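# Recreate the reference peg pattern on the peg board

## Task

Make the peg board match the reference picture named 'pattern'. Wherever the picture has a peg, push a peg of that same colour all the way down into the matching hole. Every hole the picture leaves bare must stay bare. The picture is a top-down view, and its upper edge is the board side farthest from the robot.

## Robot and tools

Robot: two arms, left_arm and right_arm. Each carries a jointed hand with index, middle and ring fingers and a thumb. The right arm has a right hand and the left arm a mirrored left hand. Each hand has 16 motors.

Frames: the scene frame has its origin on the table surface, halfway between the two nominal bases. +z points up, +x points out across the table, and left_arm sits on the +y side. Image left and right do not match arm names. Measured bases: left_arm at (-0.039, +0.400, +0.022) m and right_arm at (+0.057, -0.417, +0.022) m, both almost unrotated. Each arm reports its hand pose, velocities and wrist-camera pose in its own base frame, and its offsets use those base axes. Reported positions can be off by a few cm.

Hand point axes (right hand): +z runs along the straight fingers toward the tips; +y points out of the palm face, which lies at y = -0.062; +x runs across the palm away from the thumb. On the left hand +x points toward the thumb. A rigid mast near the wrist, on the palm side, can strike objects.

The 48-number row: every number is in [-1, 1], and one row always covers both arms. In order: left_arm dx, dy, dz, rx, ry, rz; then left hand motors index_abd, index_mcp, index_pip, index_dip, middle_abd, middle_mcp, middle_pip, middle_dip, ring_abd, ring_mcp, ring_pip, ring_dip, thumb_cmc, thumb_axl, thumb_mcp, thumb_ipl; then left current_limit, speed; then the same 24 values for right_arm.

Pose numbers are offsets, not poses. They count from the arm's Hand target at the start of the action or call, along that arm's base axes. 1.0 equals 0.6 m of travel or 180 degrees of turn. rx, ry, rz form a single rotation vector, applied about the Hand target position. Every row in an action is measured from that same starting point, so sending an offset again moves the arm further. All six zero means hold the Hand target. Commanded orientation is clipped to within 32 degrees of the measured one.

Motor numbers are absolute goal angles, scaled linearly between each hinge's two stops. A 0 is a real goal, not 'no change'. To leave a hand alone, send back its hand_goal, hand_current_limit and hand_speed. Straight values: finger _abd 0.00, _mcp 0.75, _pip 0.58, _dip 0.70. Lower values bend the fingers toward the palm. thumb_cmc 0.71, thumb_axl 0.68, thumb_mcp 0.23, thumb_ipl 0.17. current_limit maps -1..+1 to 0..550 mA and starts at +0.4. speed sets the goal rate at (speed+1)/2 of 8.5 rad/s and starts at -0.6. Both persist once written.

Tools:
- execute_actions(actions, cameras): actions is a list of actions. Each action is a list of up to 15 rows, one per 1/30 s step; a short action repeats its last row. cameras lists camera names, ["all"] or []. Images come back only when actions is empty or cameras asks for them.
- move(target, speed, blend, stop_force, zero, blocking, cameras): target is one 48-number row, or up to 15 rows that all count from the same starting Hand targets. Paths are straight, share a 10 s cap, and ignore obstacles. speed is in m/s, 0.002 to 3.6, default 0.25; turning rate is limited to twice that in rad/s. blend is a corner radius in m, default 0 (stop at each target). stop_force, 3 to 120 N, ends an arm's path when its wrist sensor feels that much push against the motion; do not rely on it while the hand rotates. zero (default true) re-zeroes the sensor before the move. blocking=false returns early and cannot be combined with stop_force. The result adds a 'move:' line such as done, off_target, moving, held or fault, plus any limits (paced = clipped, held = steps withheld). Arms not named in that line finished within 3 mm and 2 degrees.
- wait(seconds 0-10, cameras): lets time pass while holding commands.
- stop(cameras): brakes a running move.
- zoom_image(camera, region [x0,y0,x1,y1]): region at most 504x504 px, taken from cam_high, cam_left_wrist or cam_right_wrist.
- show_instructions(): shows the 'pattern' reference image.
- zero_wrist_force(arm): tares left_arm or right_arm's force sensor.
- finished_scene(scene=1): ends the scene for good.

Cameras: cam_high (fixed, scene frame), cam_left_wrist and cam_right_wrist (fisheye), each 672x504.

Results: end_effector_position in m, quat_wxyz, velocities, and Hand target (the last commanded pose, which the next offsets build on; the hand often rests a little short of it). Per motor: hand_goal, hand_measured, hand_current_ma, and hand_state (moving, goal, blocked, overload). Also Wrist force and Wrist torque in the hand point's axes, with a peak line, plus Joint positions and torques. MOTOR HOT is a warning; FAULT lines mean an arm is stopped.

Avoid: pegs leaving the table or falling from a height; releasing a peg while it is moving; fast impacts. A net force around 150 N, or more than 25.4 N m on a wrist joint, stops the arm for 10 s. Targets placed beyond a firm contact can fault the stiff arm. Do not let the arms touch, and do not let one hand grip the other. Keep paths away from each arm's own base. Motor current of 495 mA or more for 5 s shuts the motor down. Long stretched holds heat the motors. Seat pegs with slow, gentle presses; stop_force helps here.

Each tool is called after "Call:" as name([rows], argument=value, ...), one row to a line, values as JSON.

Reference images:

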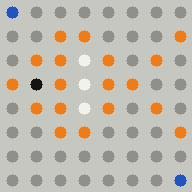

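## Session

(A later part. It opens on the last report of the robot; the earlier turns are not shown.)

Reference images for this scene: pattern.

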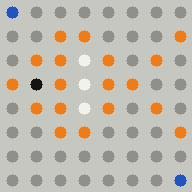

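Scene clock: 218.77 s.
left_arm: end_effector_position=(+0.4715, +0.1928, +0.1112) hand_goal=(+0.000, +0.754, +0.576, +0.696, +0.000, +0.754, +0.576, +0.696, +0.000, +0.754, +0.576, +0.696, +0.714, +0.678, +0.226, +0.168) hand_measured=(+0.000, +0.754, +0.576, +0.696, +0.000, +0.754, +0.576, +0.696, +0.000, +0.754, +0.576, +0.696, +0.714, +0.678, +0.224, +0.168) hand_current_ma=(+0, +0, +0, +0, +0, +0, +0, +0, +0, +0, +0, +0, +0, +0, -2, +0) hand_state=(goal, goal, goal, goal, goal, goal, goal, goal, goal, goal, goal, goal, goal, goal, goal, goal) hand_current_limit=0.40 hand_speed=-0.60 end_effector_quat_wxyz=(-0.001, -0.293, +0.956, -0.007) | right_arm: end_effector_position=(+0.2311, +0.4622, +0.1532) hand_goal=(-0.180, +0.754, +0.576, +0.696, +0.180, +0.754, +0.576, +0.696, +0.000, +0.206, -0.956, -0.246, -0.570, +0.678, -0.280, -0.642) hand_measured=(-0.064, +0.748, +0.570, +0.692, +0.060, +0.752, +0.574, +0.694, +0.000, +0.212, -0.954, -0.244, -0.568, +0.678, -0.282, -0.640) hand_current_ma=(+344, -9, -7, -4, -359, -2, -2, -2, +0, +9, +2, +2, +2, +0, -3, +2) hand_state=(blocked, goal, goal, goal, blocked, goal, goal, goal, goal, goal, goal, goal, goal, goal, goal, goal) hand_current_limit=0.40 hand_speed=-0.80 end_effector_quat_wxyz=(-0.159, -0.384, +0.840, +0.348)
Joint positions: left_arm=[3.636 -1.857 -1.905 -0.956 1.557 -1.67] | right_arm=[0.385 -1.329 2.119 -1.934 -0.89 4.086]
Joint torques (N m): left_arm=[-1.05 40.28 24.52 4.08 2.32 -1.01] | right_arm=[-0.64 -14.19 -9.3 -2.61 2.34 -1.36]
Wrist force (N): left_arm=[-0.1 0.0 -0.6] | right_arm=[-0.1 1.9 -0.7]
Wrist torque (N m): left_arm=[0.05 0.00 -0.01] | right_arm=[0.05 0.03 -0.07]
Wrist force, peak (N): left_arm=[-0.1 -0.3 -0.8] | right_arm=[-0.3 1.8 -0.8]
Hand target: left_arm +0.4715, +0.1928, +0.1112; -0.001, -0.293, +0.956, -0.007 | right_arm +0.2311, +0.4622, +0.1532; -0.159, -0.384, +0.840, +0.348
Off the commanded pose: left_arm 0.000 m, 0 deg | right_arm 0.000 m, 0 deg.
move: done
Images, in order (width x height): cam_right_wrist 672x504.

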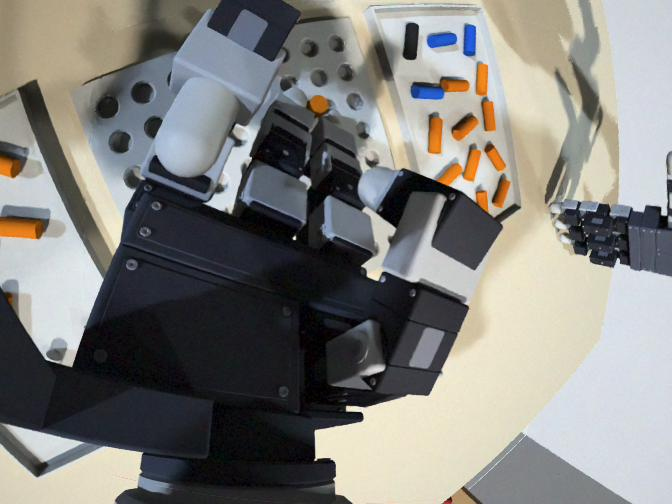

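Call:
move([
  [0,0,0,0,0,0, 0,0.754,0.576,0.696,0,0.754,0.576,0.696,0,0.754,0.576,0.696,0.714,0.678,0.226,0.168,0.4,-0.6, 0,0,0.007,0,0,0, -0.18,0.754,0.576,0.696,0.18,0.754,0.576,0.696,0,0.205,-0.956,-0.246,-0.571,0.678,-0.281,-0.643,0.4,-0.8],
  [0,0,0,0,0,0, 0,0.754,0.576,0.696,0,0.754,0.576,0.696,0,0.754,0.576,0.696,0.714,0.678,0.226,0.168,0.4,-0.6, 0.0029,0.0008,0.007,0,0,0, -0.18,0.754,0.576,0.696,0.18,0.754,0.576,0.696,0,0.205,-0.956,-0.246,-0.571,0.678,-0.281,-0.643,0.4,-0.8],
  [0,0,0,0,0,0, 0,0.754,0.576,0.696,0,0.754,0.576,0.696,0,0.754,0.576,0.696,0.714,0.678,0.226,0.168,0.4,-0.6, 0.0029,0.0008,0,0,0,0, -0.18,0.754,0.576,0.696,0.18,0.754,0.576,0.696,0,0.205,-0.956,-0.246,-0.571,0.678,-0.281,-0.643,0.4,-0.8],
], speed=0.03)

Call:
move([
  [0,0,0,0,0,0, 0,0.754,0.576,0.696,0,0.754,0.576,0.696,0,0.754,0.576,0.696,0.714,0.678,0.226,0.168,0.4,-0.6, 0,0,0.007,0,0,0, -0.18,0.754,0.576,0.696,0.18,0.754,0.576,0.696,0,0.205,-0.956,-0.246,-0.571,0.678,-0.281,-0.643,0.4,-0.8],
  [0,0,0,0,0,0, 0,0.754,0.576,0.696,0,0.754,0.576,0.696,0,0.754,0.576,0.696,0.714,0.678,0.226,0.168,0.4,-0.6, -0.0033,-0.0038,0.007,0,0,0, -0.18,0.754,0.576,0.696,0.18,0.754,0.576,0.696,0,0.205,-0.956,-0.246,-0.571,0.678,-0.281,-0.643,0.4,-0.8],
  [0,0,0,0,0,0, 0,0.754,0.576,0.696,0,0.754,0.576,0.696,0,0.754,0.576,0.696,0.714,0.678,0.226,0.168,0.4,-0.6, -0.0033,-0.0038,0,0,0,0, -0.18,0.754,0.576,0.696,0.18,0.754,0.576,0.696,0,0.205,-0.956,-0.246,-0.571,0.678,-0.281,-0.643,0.4,-0.8],
], speed=0.03)

Scene clock: 221.63 s.
left_arm: end_effector_position=(+0.4715, +0.1928, +0.1112) hand_goal=(+0.000, +0.754, +0.576, +0.696, +0.000, +0.754, +0.576, +0.696, +0.000, +0.754, +0.576, +0.696, +0.714, +0.678, +0.226, +0.168) hand_measured=(+0.000, +0.754, +0.576, +0.696, +0.000, +0.754, +0.576, +0.696, +0.000, +0.754, +0.576, +0.696, +0.714, +0.678, +0.224, +0.168) hand_current_ma=(+0, +0, +0, +0, +0, +0, +0, +0, +0, +0, +0, +0, +0, +0, -2, +0) hand_state=(goal, goal, goal, goal, goal, goal, goal, goal, goal, goal, goal, goal, goal, goal, goal, goal) hand_current_limit=0.40 hand_speed=-0.60 end_effector_quat_wxyz=(-0.001, -0.293, +0.956, -0.007) | right_arm: end_effector_position=(+0.2328, +0.4627, +0.1530) hand_goal=(-0.180, +0.754, +0.576, +0.696, +0.180, +0.754, +0.576, +0.696, +0.000, +0.206, -0.956, -0.246, -0.570, +0.678, -0.280, -0.642) hand_measured=(-0.066, +0.744, +0.568, +0.692, +0.060, +0.748, +0.572, +0.694, +0.000, +0.212, -0.954, -0.244, -0.568, +0.678, -0.282, -0.640) hand_current_ma=(+342, -17, -12, -5, -359, -9, -6, -2, +0, +9, +2, +2, +2, +0, -3, +2) hand_state=(blocked, goal, goal, goal, blocked, goal, goal, goal, goal, goal, goal, goal, goal, goal, goal, goal) hand_current_limit=0.40 hand_speed=-0.80 end_effector_quat_wxyz=(-0.159, -0.384, +0.840, +0.348)
Joint positions: left_arm=[3.636 -1.857 -1.905 -0.956 1.557 -1.67] | right_arm=[0.384 -1.326 2.114 -1.932 -0.89 4.086]
Joint torques (N m): left_arm=[0.59 39.83 23.72 4.23 2.19 -0.79] | right_arm=[-9.5 -42.7 -23.34 0.02 -0.23 -0.78]
Wrist force (N): left_arm=[0.1 -0.2 -0.4] | right_arm=[0.3 1.9 -1.1]
Wrist torque (N m): left_arm=[0.02 -0.02 0.01] | right_arm=[0.05 0.06 0.00]
Wrist force, peak (N): left_arm=[0.0 -0.2 -0.9] | right_arm=[0.4 2.3 -1.5]
Hand target: left_arm +0.4715, +0.1928, +0.1112; -0.001, -0.293, +0.956, -0.007 | right_arm +0.2328, +0.4627, +0.1532; -0.159, -0.384, +0.840, +0.348
Off the commanded pose: left_arm 0.000 m, 0 deg | right_arm 0.000 m, 0 deg.
move: done

Scene clock: 222.90 s.
left_arm: end_effector_position=(+0.4715, +0.1928, +0.1112) hand_goal=(+0.000, +0.754, +0.576, +0.696, +0.000, +0.754, +0.576, +0.696, +0.000, +0.754, +0.576, +0.696, +0.714, +0.678, +0.226, +0.168) hand_measured=(+0.000, +0.754, +0.576, +0.696, +0.000, +0.754, +0.576, +0.696, +0.000, +0.754, +0.576, +0.696, +0.714, +0.678, +0.224, +0.168) hand_current_ma=(+0, +0, +0, +0, +0, +0, +0, +0, +0, +0, +0, +0, +0, +0, -2, +0) hand_state=(goal, goal, goal, goal, goal, goal, goal, goal, goal, goal, goal, goal, goal, goal, goal, goal) hand_current_limit=0.40 hand_speed=-0.60 end_effector_quat_wxyz=(-0.001, -0.293, +0.956, -0.007) | right_arm: end_effector_position=(+0.2308, +0.4604, +0.1530) hand_goal=(-0.180, +0.754, +0.576, +0.696, +0.180, +0.754, +0.576, +0.696, +0.000, +0.206, -0.956, -0.246, -0.570, +0.678, -0.280, -0.642) hand_measured=(-0.066, +0.744, +0.568, +0.692, +0.060, +0.748, +0.572, +0.694, +0.000, +0.212, -0.954, -0.244, -0.568, +0.678, -0.282, -0.640) hand_current_ma=(+342, -17, -12, -5, -359, -8, -5, -2, +0, +9, +2, +2, +2, +0, -3, +2) hand_state=(blocked, goal, goal, goal, blocked, goal, goal, goal, goal, goal, goal, goal, goal, goal, goal, goal) hand_current_limit=0.40 hand_speed=-0.80 end_effector_quat_wxyz=(-0.159, -0.384, +0.840, +0.348)
Joint positions: left_arm=[3.636 -1.857 -1.905 -0.956 1.557 -1.67] | right_arm=[0.381 -1.332 2.122 -1.931 -0.891 4.082]
Joint torques (N m): left_arm=[0.03 40.5 22.85 4.02 2.09 -0.67] | right_arm=[11.3 -40.94 -24.31 -0.07 2.46 1.64]
Wrist force (N): left_arm=[0.0 0.0 -0.6] | right_arm=[-0.8 2.0 -1.2]
Wrist torque (N m): left_arm=[0.06 -0.01 -0.01] | right_arm=[0.06 -0.01 -0.04]
Wrist force, peak (N): left_arm=[-0.2 0.0 -0.9] | right_arm=[-0.8 2.2 -1.4]
Hand target: left_arm +0.4715, +0.1928, +0.1112; -0.001, -0.293, +0.956, -0.007 | right_arm +0.2308, +0.4604, +0.1532; -0.159, -0.384, +0.840, +0.348
Off the commanded pose: left_arm 0.000 m, 0 deg | right_arm 0.000 m, 0 deg.
move: done

Call:
move([
  [0,0,0,0,0,0, 0,0.754,0.576,0.696,0,0.754,0.576,0.696,0,0.754,0.576,0.696,0.714,0.678,0.226,0.168,0.4,-0.6, 0,0,0.007,0,0,0, -0.18,0.754,0.576,0.696,0.18,0.754,0.576,0.696,0,0.205,-0.956,-0.246,-0.571,0.678,-0.281,-0.643,0.4,-0.8],
  [0,0,0,0,0,0, 0,0.754,0.576,0.696,0,0.754,0.576,0.696,0,0.754,0.576,0.696,0.714,0.678,0.226,0.168,0.4,-0.6, -0.0009,0.0041,0.007,0,0,0, -0.18,0.754,0.576,0.696,0.18,0.754,0.576,0.696,0,0.205,-0.956,-0.246,-0.571,0.678,-0.281,-0.643,0.4,-0.8],
  [0,0,0,0,0,0, 0,0.754,0.576,0.696,0,0.754,0.576,0.696,0,0.754,0.576,0.696,0.714,0.678,0.226,0.168,0.4,-0.6, -0.0009,0.0041,0,0,0,0, -0.18,0.754,0.576,0.696,0.18,0.754,0.576,0.696,0,0.205,-0.956,-0.246,-0.571,0.678,-0.281,-0.643,0.4,-0.8],
], speed=0.03)

Call:
move([
  [0,0,0,0,0,0, 0,0.754,0.576,0.696,0,0.754,0.576,0.696,0,0.754,0.576,0.696,0.714,0.678,0.226,0.168,0.4,-0.6, 0,0,0.007,0,0,0, -0.18,0.754,0.576,0.696,0.18,0.754,0.576,0.696,0,0.205,-0.956,-0.246,-0.571,0.678,-0.281,-0.643,0.4,-0.8],
  [0,0,0,0,0,0, 0,0.754,0.576,0.696,0,0.754,0.576,0.696,0,0.754,0.576,0.696,0.714,0.678,0.226,0.168,0.4,-0.6, -0.0013,0.0011,0.007,0,0,0, -0.18,0.754,0.576,0.696,0.18,0.754,0.576,0.696,0,0.205,-0.956,-0.246,-0.571,0.678,-0.281,-0.643,0.4,-0.8],
  [0,0,0,0,0,0, 0,0.754,0.576,0.696,0,0.754,0.576,0.696,0,0.754,0.576,0.696,0.714,0.678,0.226,0.168,0.4,-0.6, -0.0013,0.0011,0,0,0,0, -0.18,0.754,0.576,0.696,0.18,0.754,0.576,0.696,0,0.205,-0.956,-0.246,-0.571,0.678,-0.281,-0.643,0.4,-0.8],
], speed=0.03)

Scene clock: 225.23 s.
left_arm: end_effector_position=(+0.4715, +0.1928, +0.1112) hand_goal=(+0.000, +0.754, +0.576, +0.696, +0.000, +0.754, +0.576, +0.696, +0.000, +0.754, +0.576, +0.696, +0.714, +0.678, +0.226, +0.168) hand_measured=(+0.000, +0.754, +0.576, +0.696, +0.000, +0.754, +0.576, +0.696, +0.000, +0.754, +0.576, +0.696, +0.714, +0.678, +0.224, +0.168) hand_current_ma=(+0, +0, +0, +0, +0, +0, +0, +0, +0, +0, +0, +0, +0, +0, -2, +0) hand_state=(goal, goal, goal, goal, goal, goal, goal, goal, goal, goal, goal, goal, goal, goal, goal, goal) hand_current_limit=0.40 hand_speed=-0.60 end_effector_quat_wxyz=(-0.001, -0.293, +0.956, -0.007) | right_arm: end_effector_position=(+0.2302, +0.4629, +0.1530) hand_goal=(-0.180, +0.754, +0.576, +0.696, +0.180, +0.754, +0.576, +0.696, +0.000, +0.206, -0.956, -0.246, -0.570, +0.678, -0.280, -0.642) hand_measured=(-0.066, +0.748, +0.572, +0.692, +0.060, +0.754, +0.574, +0.694, +0.000, +0.212, -0.954, -0.244, -0.568, +0.678, -0.282, -0.640) hand_current_ma=(+342, -8, -7, -5, -359, +0, -2, -2, +0, +9, +2, +2, +2, +0, -3, +2) hand_state=(blocked, goal, goal, goal, blocked, goal, goal, goal, goal, goal, goal, goal, goal, goal, goal, goal) hand_current_limit=0.40 hand_speed=-0.80 end_effector_quat_wxyz=(-0.159, -0.384, +0.840, +0.348)
Joint positions: left_arm=[3.636 -1.857 -1.905 -0.956 1.557 -1.67] | right_arm=[0.387 -1.329 2.12 -1.936 -0.889 4.089]
Joint torques (N m): left_arm=[-0.35 39.61 24 4.08 2.14 -1.06] | right_arm=[-12.04 -42.5 -23.77 0.01 -0.63 -1.26]
Wrist force (N): left_arm=[0.1 0.1 -0.6] | right_arm=[0.0 1.4 -0.9]
Wrist torque (N m): left_arm=[0.06 -0.02 0.01] | right_arm=[0.04 0.04 -0.04]
Wrist force, peak (N): left_arm=[-0.1 -0.2 -0.9] | right_arm=[-0.8 2.2 -1.2]
Hand target: left_arm +0.4715, +0.1928, +0.1112; -0.001, -0.293, +0.956, -0.007 | right_arm +0.2303, +0.4629, +0.1532; -0.159, -0.384, +0.840, +0.348
Off the commanded pose: left_arm 0.000 m, 0 deg | right_arm 0.000 m, 0 deg.
move: done

Scene clock: 226.43 s.
left_arm: end_effector_position=(+0.4715, +0.1928, +0.1112) hand_goal=(+0.000, +0.754, +0.576, +0.696, +0.000, +0.754, +0.576, +0.696, +0.000, +0.754, +0.576, +0.696, +0.714, +0.678, +0.226, +0.168) hand_measured=(+0.000, +0.754, +0.576, +0.696, +0.000, +0.754, +0.576, +0.696, +0.000, +0.754, +0.576, +0.696, +0.714, +0.678, +0.224, +0.168) hand_current_ma=(+0, +0, +0, +0, +0, +0, +0, +0, +0, +0, +0, +0, +0, +0, -2, +0) hand_state=(goal, goal, goal, goal, goal, goal, goal, goal, goal, goal, goal, goal, goal, goal, goal, goal) hand_current_limit=0.40 hand_speed=-0.60 end_effector_quat_wxyz=(-0.001, -0.293, +0.956, -0.007) | right_arm: end_effector_position=(+0.2294, +0.4635, +0.1531) hand_goal=(-0.180, +0.754, +0.576, +0.696, +0.180, +0.754, +0.576, +0.696, +0.000, +0.206, -0.956, -0.246, -0.570, +0.678, -0.280, -0.642) hand_measured=(-0.066, +0.754, +0.574, +0.692, +0.060, +0.758, +0.576, +0.694, +0.000, +0.212, -0.954, -0.244, -0.568, +0.678, -0.282, -0.640) hand_current_ma=(+342, +0, -2, -5, -359, +6, +0, -2, +0, +9, +2, +2, +2, +0, -3, +2) hand_state=(blocked, goal, goal, goal, blocked, goal, goal, goal, goal, goal, goal, goal, goal, goal, goal, goal) hand_current_limit=0.40 hand_speed=-0.80 end_effector_quat_wxyz=(-0.159, -0.384, +0.840, +0.348) end_effector_velocity=(+0.000, +0.000, +0.001) end_effector_angular_velocity=(+0.000, +0.003, -0.001)
Joint positions: left_arm=[3.636 -1.857 -1.905 -0.956 1.557 -1.67] | right_arm=[0.389 -1.33 2.121 -1.938 -0.888 4.091]
Joint velocities: left_arm=[within noise] | right_arm=[-0.001 -0.001 -0.001 0.005 0.001 -0.001]
Joint torques (N m): left_arm=[-0.68 40.51 24.14 4.09 2.17 -0.99] | right_arm=[9.76 -43.58 -25.8 0 2.37 -0.86]
Wrist force (N): left_arm=[-0.1 0.1 -0.4] | right_arm=[-0.4 0.5 -0.2]
Wrist torque (N m): left_arm=[0.05 0.01 -0.01] | right_arm=[0.05 0.07 -0.11]
Wrist force, peak (N): left_arm=[-0.3 0.2 -0.8] | right_arm=[-0.1 1.1 -0.5]
Hand target: left_arm +0.4715, +0.1928, +0.1112; -0.001, -0.293, +0.956, -0.007 | right_arm +0.2295, +0.4636, +0.1532; -0.159, -0.384, +0.840, +0.348
Off the commanded pose: left_arm 0.000 m, 0 deg | right_arm 0.000 m, 0 deg.
move: done

Call:
move(target=[0,0,0,0,0,0,0,0.754,0.576,0.696,0,0.754,0.576,0.696,0,0.754,0.576,0.696,0.714,0.678,0.226,0.168,0.4,-0.6,0,0,-0.005,0,0,0,-0.18,0.754,0.576,0.696,0.18,0.754,0.576,0.696,0,0.205,-0.956,-0.246,-0.571,0.678,-0.281,-0.643,0.4,-0.8], speed=0.03, cameras=["cam_right_wrist"])

Scene clock: 230.20 s.
left_arm: end_effector_position=(+0.4715, +0.1928, +0.1112) hand_goal=(+0.000, +0.754, +0.576, +0.696, +0.000, +0.754, +0.576, +0.696, +0.000, +0.754, +0.576, +0.696, +0.714, +0.678, +0.226, +0.168) hand_measured=(+0.000, +0.754, +0.576, +0.696, +0.000, +0.754, +0.576, +0.696, +0.000, +0.754, +0.576, +0.696, +0.714, +0.678, +0.224, +0.168) hand_current_ma=(+0, +0, +0, +0, +0, +0, +0, +0, +0, +0, +0, +0, +0, +0, -2, +0) hand_state=(goal, goal, goal, goal, goal, goal, goal, goal, goal, goal, goal, goal, goal, goal, goal, goal) hand_current_limit=0.40 hand_speed=-0.60 end_effector_quat_wxyz=(-0.001, -0.293, +0.956, -0.007) | right_arm: end_effector_position=(+0.2295, +0.4636, +0.1502) hand_goal=(-0.180, +0.754, +0.576, +0.696, +0.180, +0.754, +0.576, +0.696, +0.000, +0.206, -0.956, -0.246, -0.570, +0.678, -0.280, -0.642) hand_measured=(-0.066, +0.756, +0.574, +0.692, +0.060, +0.760, +0.576, +0.694, +0.000, +0.212, -0.954, -0.244, -0.568, +0.678, -0.282, -0.640) hand_current_ma=(+342, +2, -2, -4, -359, +8, +0, -2, +0, +9, +2, +2, +2, +0, -3, +2) hand_state=(blocked, goal, goal, goal, blocked, goal, goal, goal, goal, goal, goal, goal, goal, goal, goal, goal) hand_current_limit=0.40 hand_speed=-0.80 end_effector_quat_wxyz=(-0.159, -0.384, +0.840, +0.348)
Joint positions: left_arm=[3.636 -1.857 -1.905 -0.956 1.557 -1.67] | right_arm=[0.389 -1.324 2.123 -1.946 -0.888 4.091]
Joint torques (N m): left_arm=[-0.47 38.93 22.88 3.9 2.33 -0.75] | right_arm=[11.43 -21.83 -12.44 -1.61 -0.13 -1.06]
Wrist force (N): left_arm=[-0.1 -0.2 -0.5] | right_arm=[-0.4 0.2 -0.1]
Wrist torque (N m): left_arm=[0.02 0.01 -0.01] | right_arm=[0.07 0.06 -0.10]
Wrist force, peak (N): left_arm=[0.0 0.0 -0.9] | right_arm=[-0.4 0.5 0.2]
Hand target: left_arm +0.4715, +0.1928, +0.1112; -0.001, -0.293, +0.956, -0.007 | right_arm +0.2295, +0.4636, +0.1502; -0.159, -0.384, +0.840, +0.348
Off the commanded pose: left_arm 0.000 m, 0 deg | right_arm 0.000 m, 0 deg.
move: done
Images, in order (width x height): cam_right_wrist 672x504.

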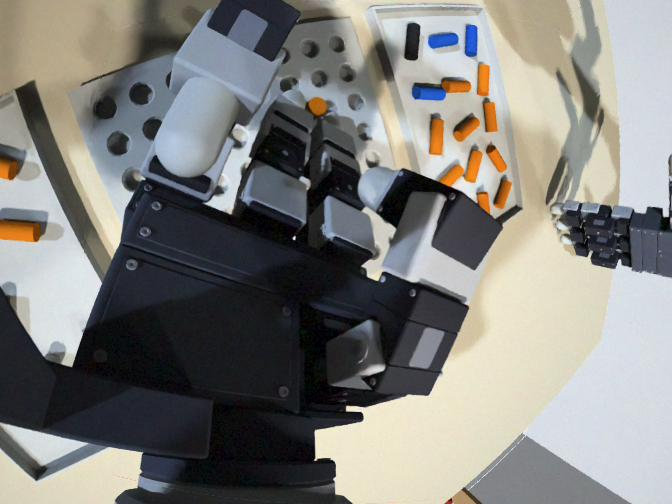

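Call:
move(target=[0,0,0,0,0,0,0,0.754,0.576,0.696,0,0.754,0.576,0.696,0,0.754,0.576,0.696,0.714,0.678,0.226,0.168,0.4,-0.6,0,0,-0.0158,0,0,0,-0.18,0.754,0.576,0.696,0.18,0.754,0.576,0.696,0,0.205,-0.956,-0.246,-0.571,0.678,-0.281,-0.643,0.4,-0.8], speed=0.02, stop_force=3)

Call:
zoom_image(camera="cam_right_wrist", region=[220, 20, 420, 170])

Scene clock: 231.90 s.
left_arm: end_effector_position=(+0.4715, +0.1928, +0.1112) hand_goal=(+0.000, +0.754, +0.576, +0.696, +0.000, +0.754, +0.576, +0.696, +0.000, +0.754, +0.576, +0.696, +0.714, +0.678, +0.226, +0.168) hand_measured=(+0.000, +0.754, +0.576, +0.696, +0.000, +0.754, +0.576, +0.696, +0.000, +0.754, +0.576, +0.696, +0.714, +0.678, +0.224, +0.168) hand_current_ma=(+0, +0, +0, +0, +0, +0, +0, +0, +0, +0, +0, +0, +0, +0, -2, +0) hand_state=(goal, goal, goal, goal, goal, goal, goal, goal, goal, goal, goal, goal, goal, goal, goal, goal) hand_current_limit=0.40 hand_speed=-0.60 end_effector_quat_wxyz=(-0.001, -0.293, +0.956, -0.007) | right_arm: end_effector_position=(+0.2295, +0.4636, +0.1449) hand_goal=(-0.180, +0.754, +0.576, +0.696, +0.180, +0.754, +0.576, +0.696, +0.000, +0.206, -0.956, -0.246, -0.570, +0.678, -0.280, -0.642) hand_measured=(-0.066, +0.750, +0.568, +0.692, +0.060, +0.752, +0.570, +0.694, +0.000, +0.212, -0.954, -0.244, -0.568, +0.678, -0.282, -0.640) hand_current_ma=(+342, -6, -12, -6, -359, -1, -7, -3, +0, +9, +2, +2, +2, +0, -3, +2) hand_state=(blocked, goal, goal, goal, blocked, goal, goal, goal, goal, goal, goal, goal, goal, goal, goal, goal) hand_current_limit=0.40 hand_speed=-0.80 end_effector_quat_wxyz=(-0.159, -0.384, +0.840, +0.348)
Joint positions: left_arm=[3.636 -1.857 -1.905 -0.956 1.557 -1.67] | right_arm=[0.389 -1.313 2.128 -1.962 -0.888 4.091]
Joint torques (N m): left_arm=[0.96 40.5 22.66 3.87 2.15 -0.8] | right_arm=[9.7 -42.69 -25.94 -2.62 -0.44 -0.97]
Wrist force (N): left_arm=[-0.1 -0.2 -0.7] | right_arm=[-0.3 1.0 -1.1]
Wrist torque (N m): left_arm=[0.05 0.00 -0.01] | right_arm=[0.10 0.05 -0.09]
Wrist force, peak (N): left_arm=[0.1 -0.2 -0.9] | right_arm=[-0.4 2.4 -2.4]
Hand target: left_arm +0.4715, +0.1928, +0.1112; -0.001, -0.293, +0.956, -0.007 | right_arm +0.2295, +0.4636, +0.1449; -0.159, -0.384, +0.840, +0.348 (not the last commanded pose)
Off the commanded pose: left_arm 0.000 m, 0 deg | right_arm 0.004 m, 0 deg.
move: contact (right_arm)

Scaled by 2.520 from the camera's 672x504 image, which has a finer 960x720 frame.
This view is cut from an older image: the scene may have changed since it was taken.

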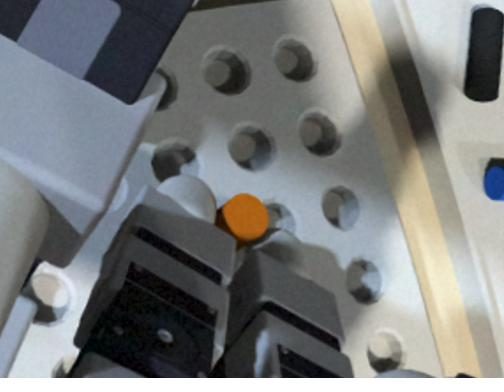

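Call:
move([
  [0,0,0,0,0,0,0,0.754,0.576,0.696,0,0.754,0.576,0.696,0,0.754,0.576,0.696,0.714,0.678,0.226,0.168,0.4,-0.6,0,0,0.0015,0,0,0,-0.18,0.754,0.576,0.696,0.18,0.754,0.576,0.696,0,0.205,-0.956,-0.246,-0.571,0.678,-0.281,-0.643,0.4,-0.8],
  [0,0,0,0,0,0,0,0.754,0.576,0.696,0,0.754,0.576,0.696,0,0.754,0.576,0.696,0.714,0.678,0.226,0.168,0.4,-0.6,0,0,0.0015,0,0,0,-0.01,0.754,0.576,0.696,0.01,0.754,0.576,0.696,0,0.205,-0.956,-0.246,-0.571,0.678,-0.281,-0.643,0.4,-0.85],
], speed=0.03)

Call:
move(target=[0,0,0,0,0,0,0,0.754,0.576,0.696,0,0.754,0.576,0.696,0,0.754,0.576,0.696,0.714,0.678,0.226,0.168,0.4,-0.6,0,0,0.13,0,0,0,-0.01,0.754,0.576,0.696,0.01,0.754,0.576,0.696,0,0.205,-0.956,-0.246,-0.571,0.678,-0.281,-0.643,0.4,-0.85], speed=0.1, cameras=["cam_high","cam_right_wrist"])

Scene clock: 233.70 s.
left_arm: end_effector_position=(+0.4715, +0.1928, +0.1112) hand_goal=(+0.000, +0.754, +0.576, +0.696, +0.000, +0.754, +0.576, +0.696, +0.000, +0.754, +0.576, +0.696, +0.714, +0.678, +0.226, +0.168) hand_measured=(+0.000, +0.754, +0.576, +0.696, +0.000, +0.754, +0.576, +0.696, +0.000, +0.754, +0.576, +0.696, +0.714, +0.678, +0.224, +0.168) hand_current_ma=(+0, +0, +0, +0, +0, +0, +0, +0, +0, +0, +0, +0, +0, +0, -2, +0) hand_state=(goal, goal, goal, goal, goal, goal, goal, goal, goal, goal, goal, goal, goal, goal, goal, goal) hand_current_limit=0.40 hand_speed=-0.60 end_effector_quat_wxyz=(-0.001, -0.293, +0.956, -0.007) | right_arm: end_effector_position=(+0.2295, +0.4636, +0.1458) hand_goal=(-0.010, +0.754, +0.576, +0.696, +0.010, +0.754, +0.576, +0.696, +0.000, +0.206, -0.956, -0.246, -0.570, +0.678, -0.280, -0.642) hand_measured=(-0.012, +0.758, +0.574, +0.694, +0.014, +0.758, +0.574, +0.694, +0.000, +0.212, -0.954, -0.244, -0.568, +0.678, -0.282, -0.640) hand_current_ma=(-3, +4, -1, -3, +3, +5, -1, -3, +0, +9, +2, +2, +2, +0, -3, +2) hand_state=(goal, goal, goal, goal, goal, goal, goal, goal, goal, goal, goal, goal, goal, goal, goal, goal) hand_current_limit=0.40 hand_speed=-0.85 end_effector_quat_wxyz=(-0.159, -0.384, +0.840, +0.348)
Joint positions: left_arm=[3.636 -1.857 -1.905 -0.956 1.557 -1.67] | right_arm=[0.389 -1.315 2.127 -1.959 -0.888 4.091]
Joint torques (N m): left_arm=[0.3 40.42 24.57 3.89 2.27 -0.94] | right_arm=[9.82 -35.83 -23.85 -1.82 -0.38 -0.37]
Wrist force (N): left_arm=[-0.2 0.0 -0.3] | right_arm=[-0.3 0.1 0.0]
Wrist torque (N m): left_arm=[0.03 0.01 -0.01] | right_arm=[0.06 0.03 -0.09]
Wrist force, peak (N): left_arm=[-0.1 0.1 -1.0] | right_arm=[-0.2 1.1 -1.1]
Hand target: left_arm +0.4715, +0.1928, +0.1112; -0.001, -0.293, +0.956, -0.007 | right_arm +0.2295, +0.4636, +0.1458; -0.159, -0.384, +0.840, +0.348
Off the commanded pose: left_arm 0.000 m, 0 deg | right_arm 0.000 m, 0 deg.
move: done

Scene clock: 234.93 s.
left_arm: end_effector_position=(+0.4715, +0.1928, +0.1112) hand_goal=(+0.000, +0.754, +0.576, +0.696, +0.000, +0.754, +0.576, +0.696, +0.000, +0.754, +0.576, +0.696, +0.714, +0.678, +0.226, +0.168) hand_measured=(+0.000, +0.754, +0.576, +0.696, +0.000, +0.754, +0.576, +0.696, +0.000, +0.754, +0.576, +0.696, +0.714, +0.678, +0.224, +0.168) hand_current_ma=(+0, +0, +0, +0, +0, +0, +0, +0, +0, +0, +0, +0, +0, +0, -2, +0) hand_state=(goal, goal, goal, goal, goal, goal, goal, goal, goal, goal, goal, goal, goal, goal, goal, goal) hand_current_limit=0.40 hand_speed=-0.60 end_effector_quat_wxyz=(-0.001, -0.293, +0.956, -0.007) | right_arm: end_effector_position=(+0.2295, +0.4636, +0.2238) hand_goal=(-0.010, +0.754, +0.576, +0.696, +0.010, +0.754, +0.576, +0.696, +0.000, +0.206, -0.956, -0.246, -0.570, +0.678, -0.280, -0.642) hand_measured=(-0.012, +0.758, +0.574, +0.694, +0.014, +0.758, +0.576, +0.694, +0.000, +0.212, -0.954, -0.244, -0.568, +0.678, -0.282, -0.640) hand_current_ma=(-3, +5, -1, -3, +3, +6, -1, -2, +0, +9, +2, +2, +2, +0, -3, +2) hand_state=(goal, goal, goal, goal, goal, goal, goal, goal, goal, goal, goal, goal, goal, goal, goal, goal) hand_current_limit=0.40 hand_speed=-0.85 end_effector_quat_wxyz=(-0.159, -0.384, +0.840, +0.348)
Joint positions: left_arm=[3.636 -1.857 -1.905 -0.956 1.557 -1.67] | right_arm=[0.389 -1.451 2.038 -1.735 -0.888 4.091]
Joint torques (N m): left_arm=[0.11 39.9 25.31 4.05 2.03 -0.7] | right_arm=[-11.42 -11.09 -13.74 -1.41 -0.38 -1.41]
Wrist force (N): left_arm=[-0.2 -0.3 -0.6] | right_arm=[-0.4 0.4 0.0]
Wrist torque (N m): left_arm=[0.02 0.00 -0.01] | right_arm=[0.07 0.04 -0.08]
Wrist force, peak (N): left_arm=[0.0 0.1 -1.0] | right_arm=[-0.3 1.4 -1.0]
Hand target: left_arm +0.4715, +0.1928, +0.1112; -0.001, -0.293, +0.956, -0.007 | right_arm +0.2295, +0.4636, +0.2238; -0.159, -0.384, +0.840, +0.348
Off the commanded pose: left_arm 0.000 m, 0 deg | right_arm 0.000 m, 0 deg.
move: done
Images, in order (width x height): cam_high 672x504, cam_right_wrist 672x504.

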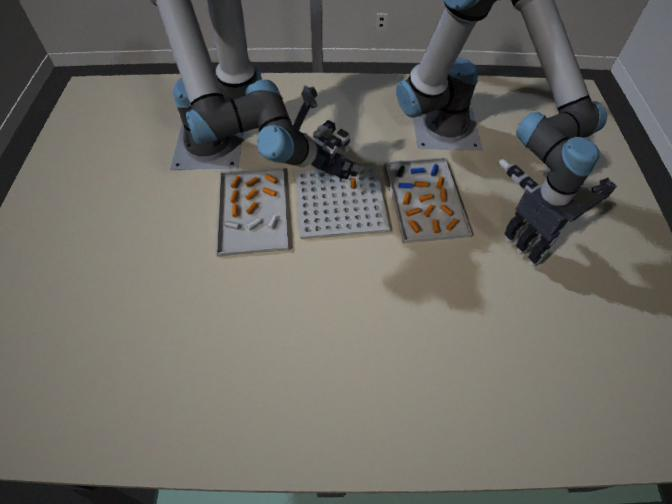

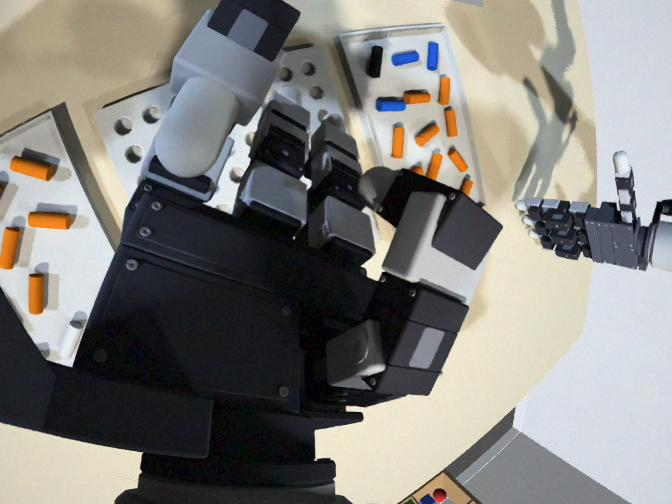

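Call:
zoom_image(camera="cam_high", region=[280, 120, 420, 250])

Scaled by 3.600 from the camera's 672x504 image, which has a finer 960x720 frame.

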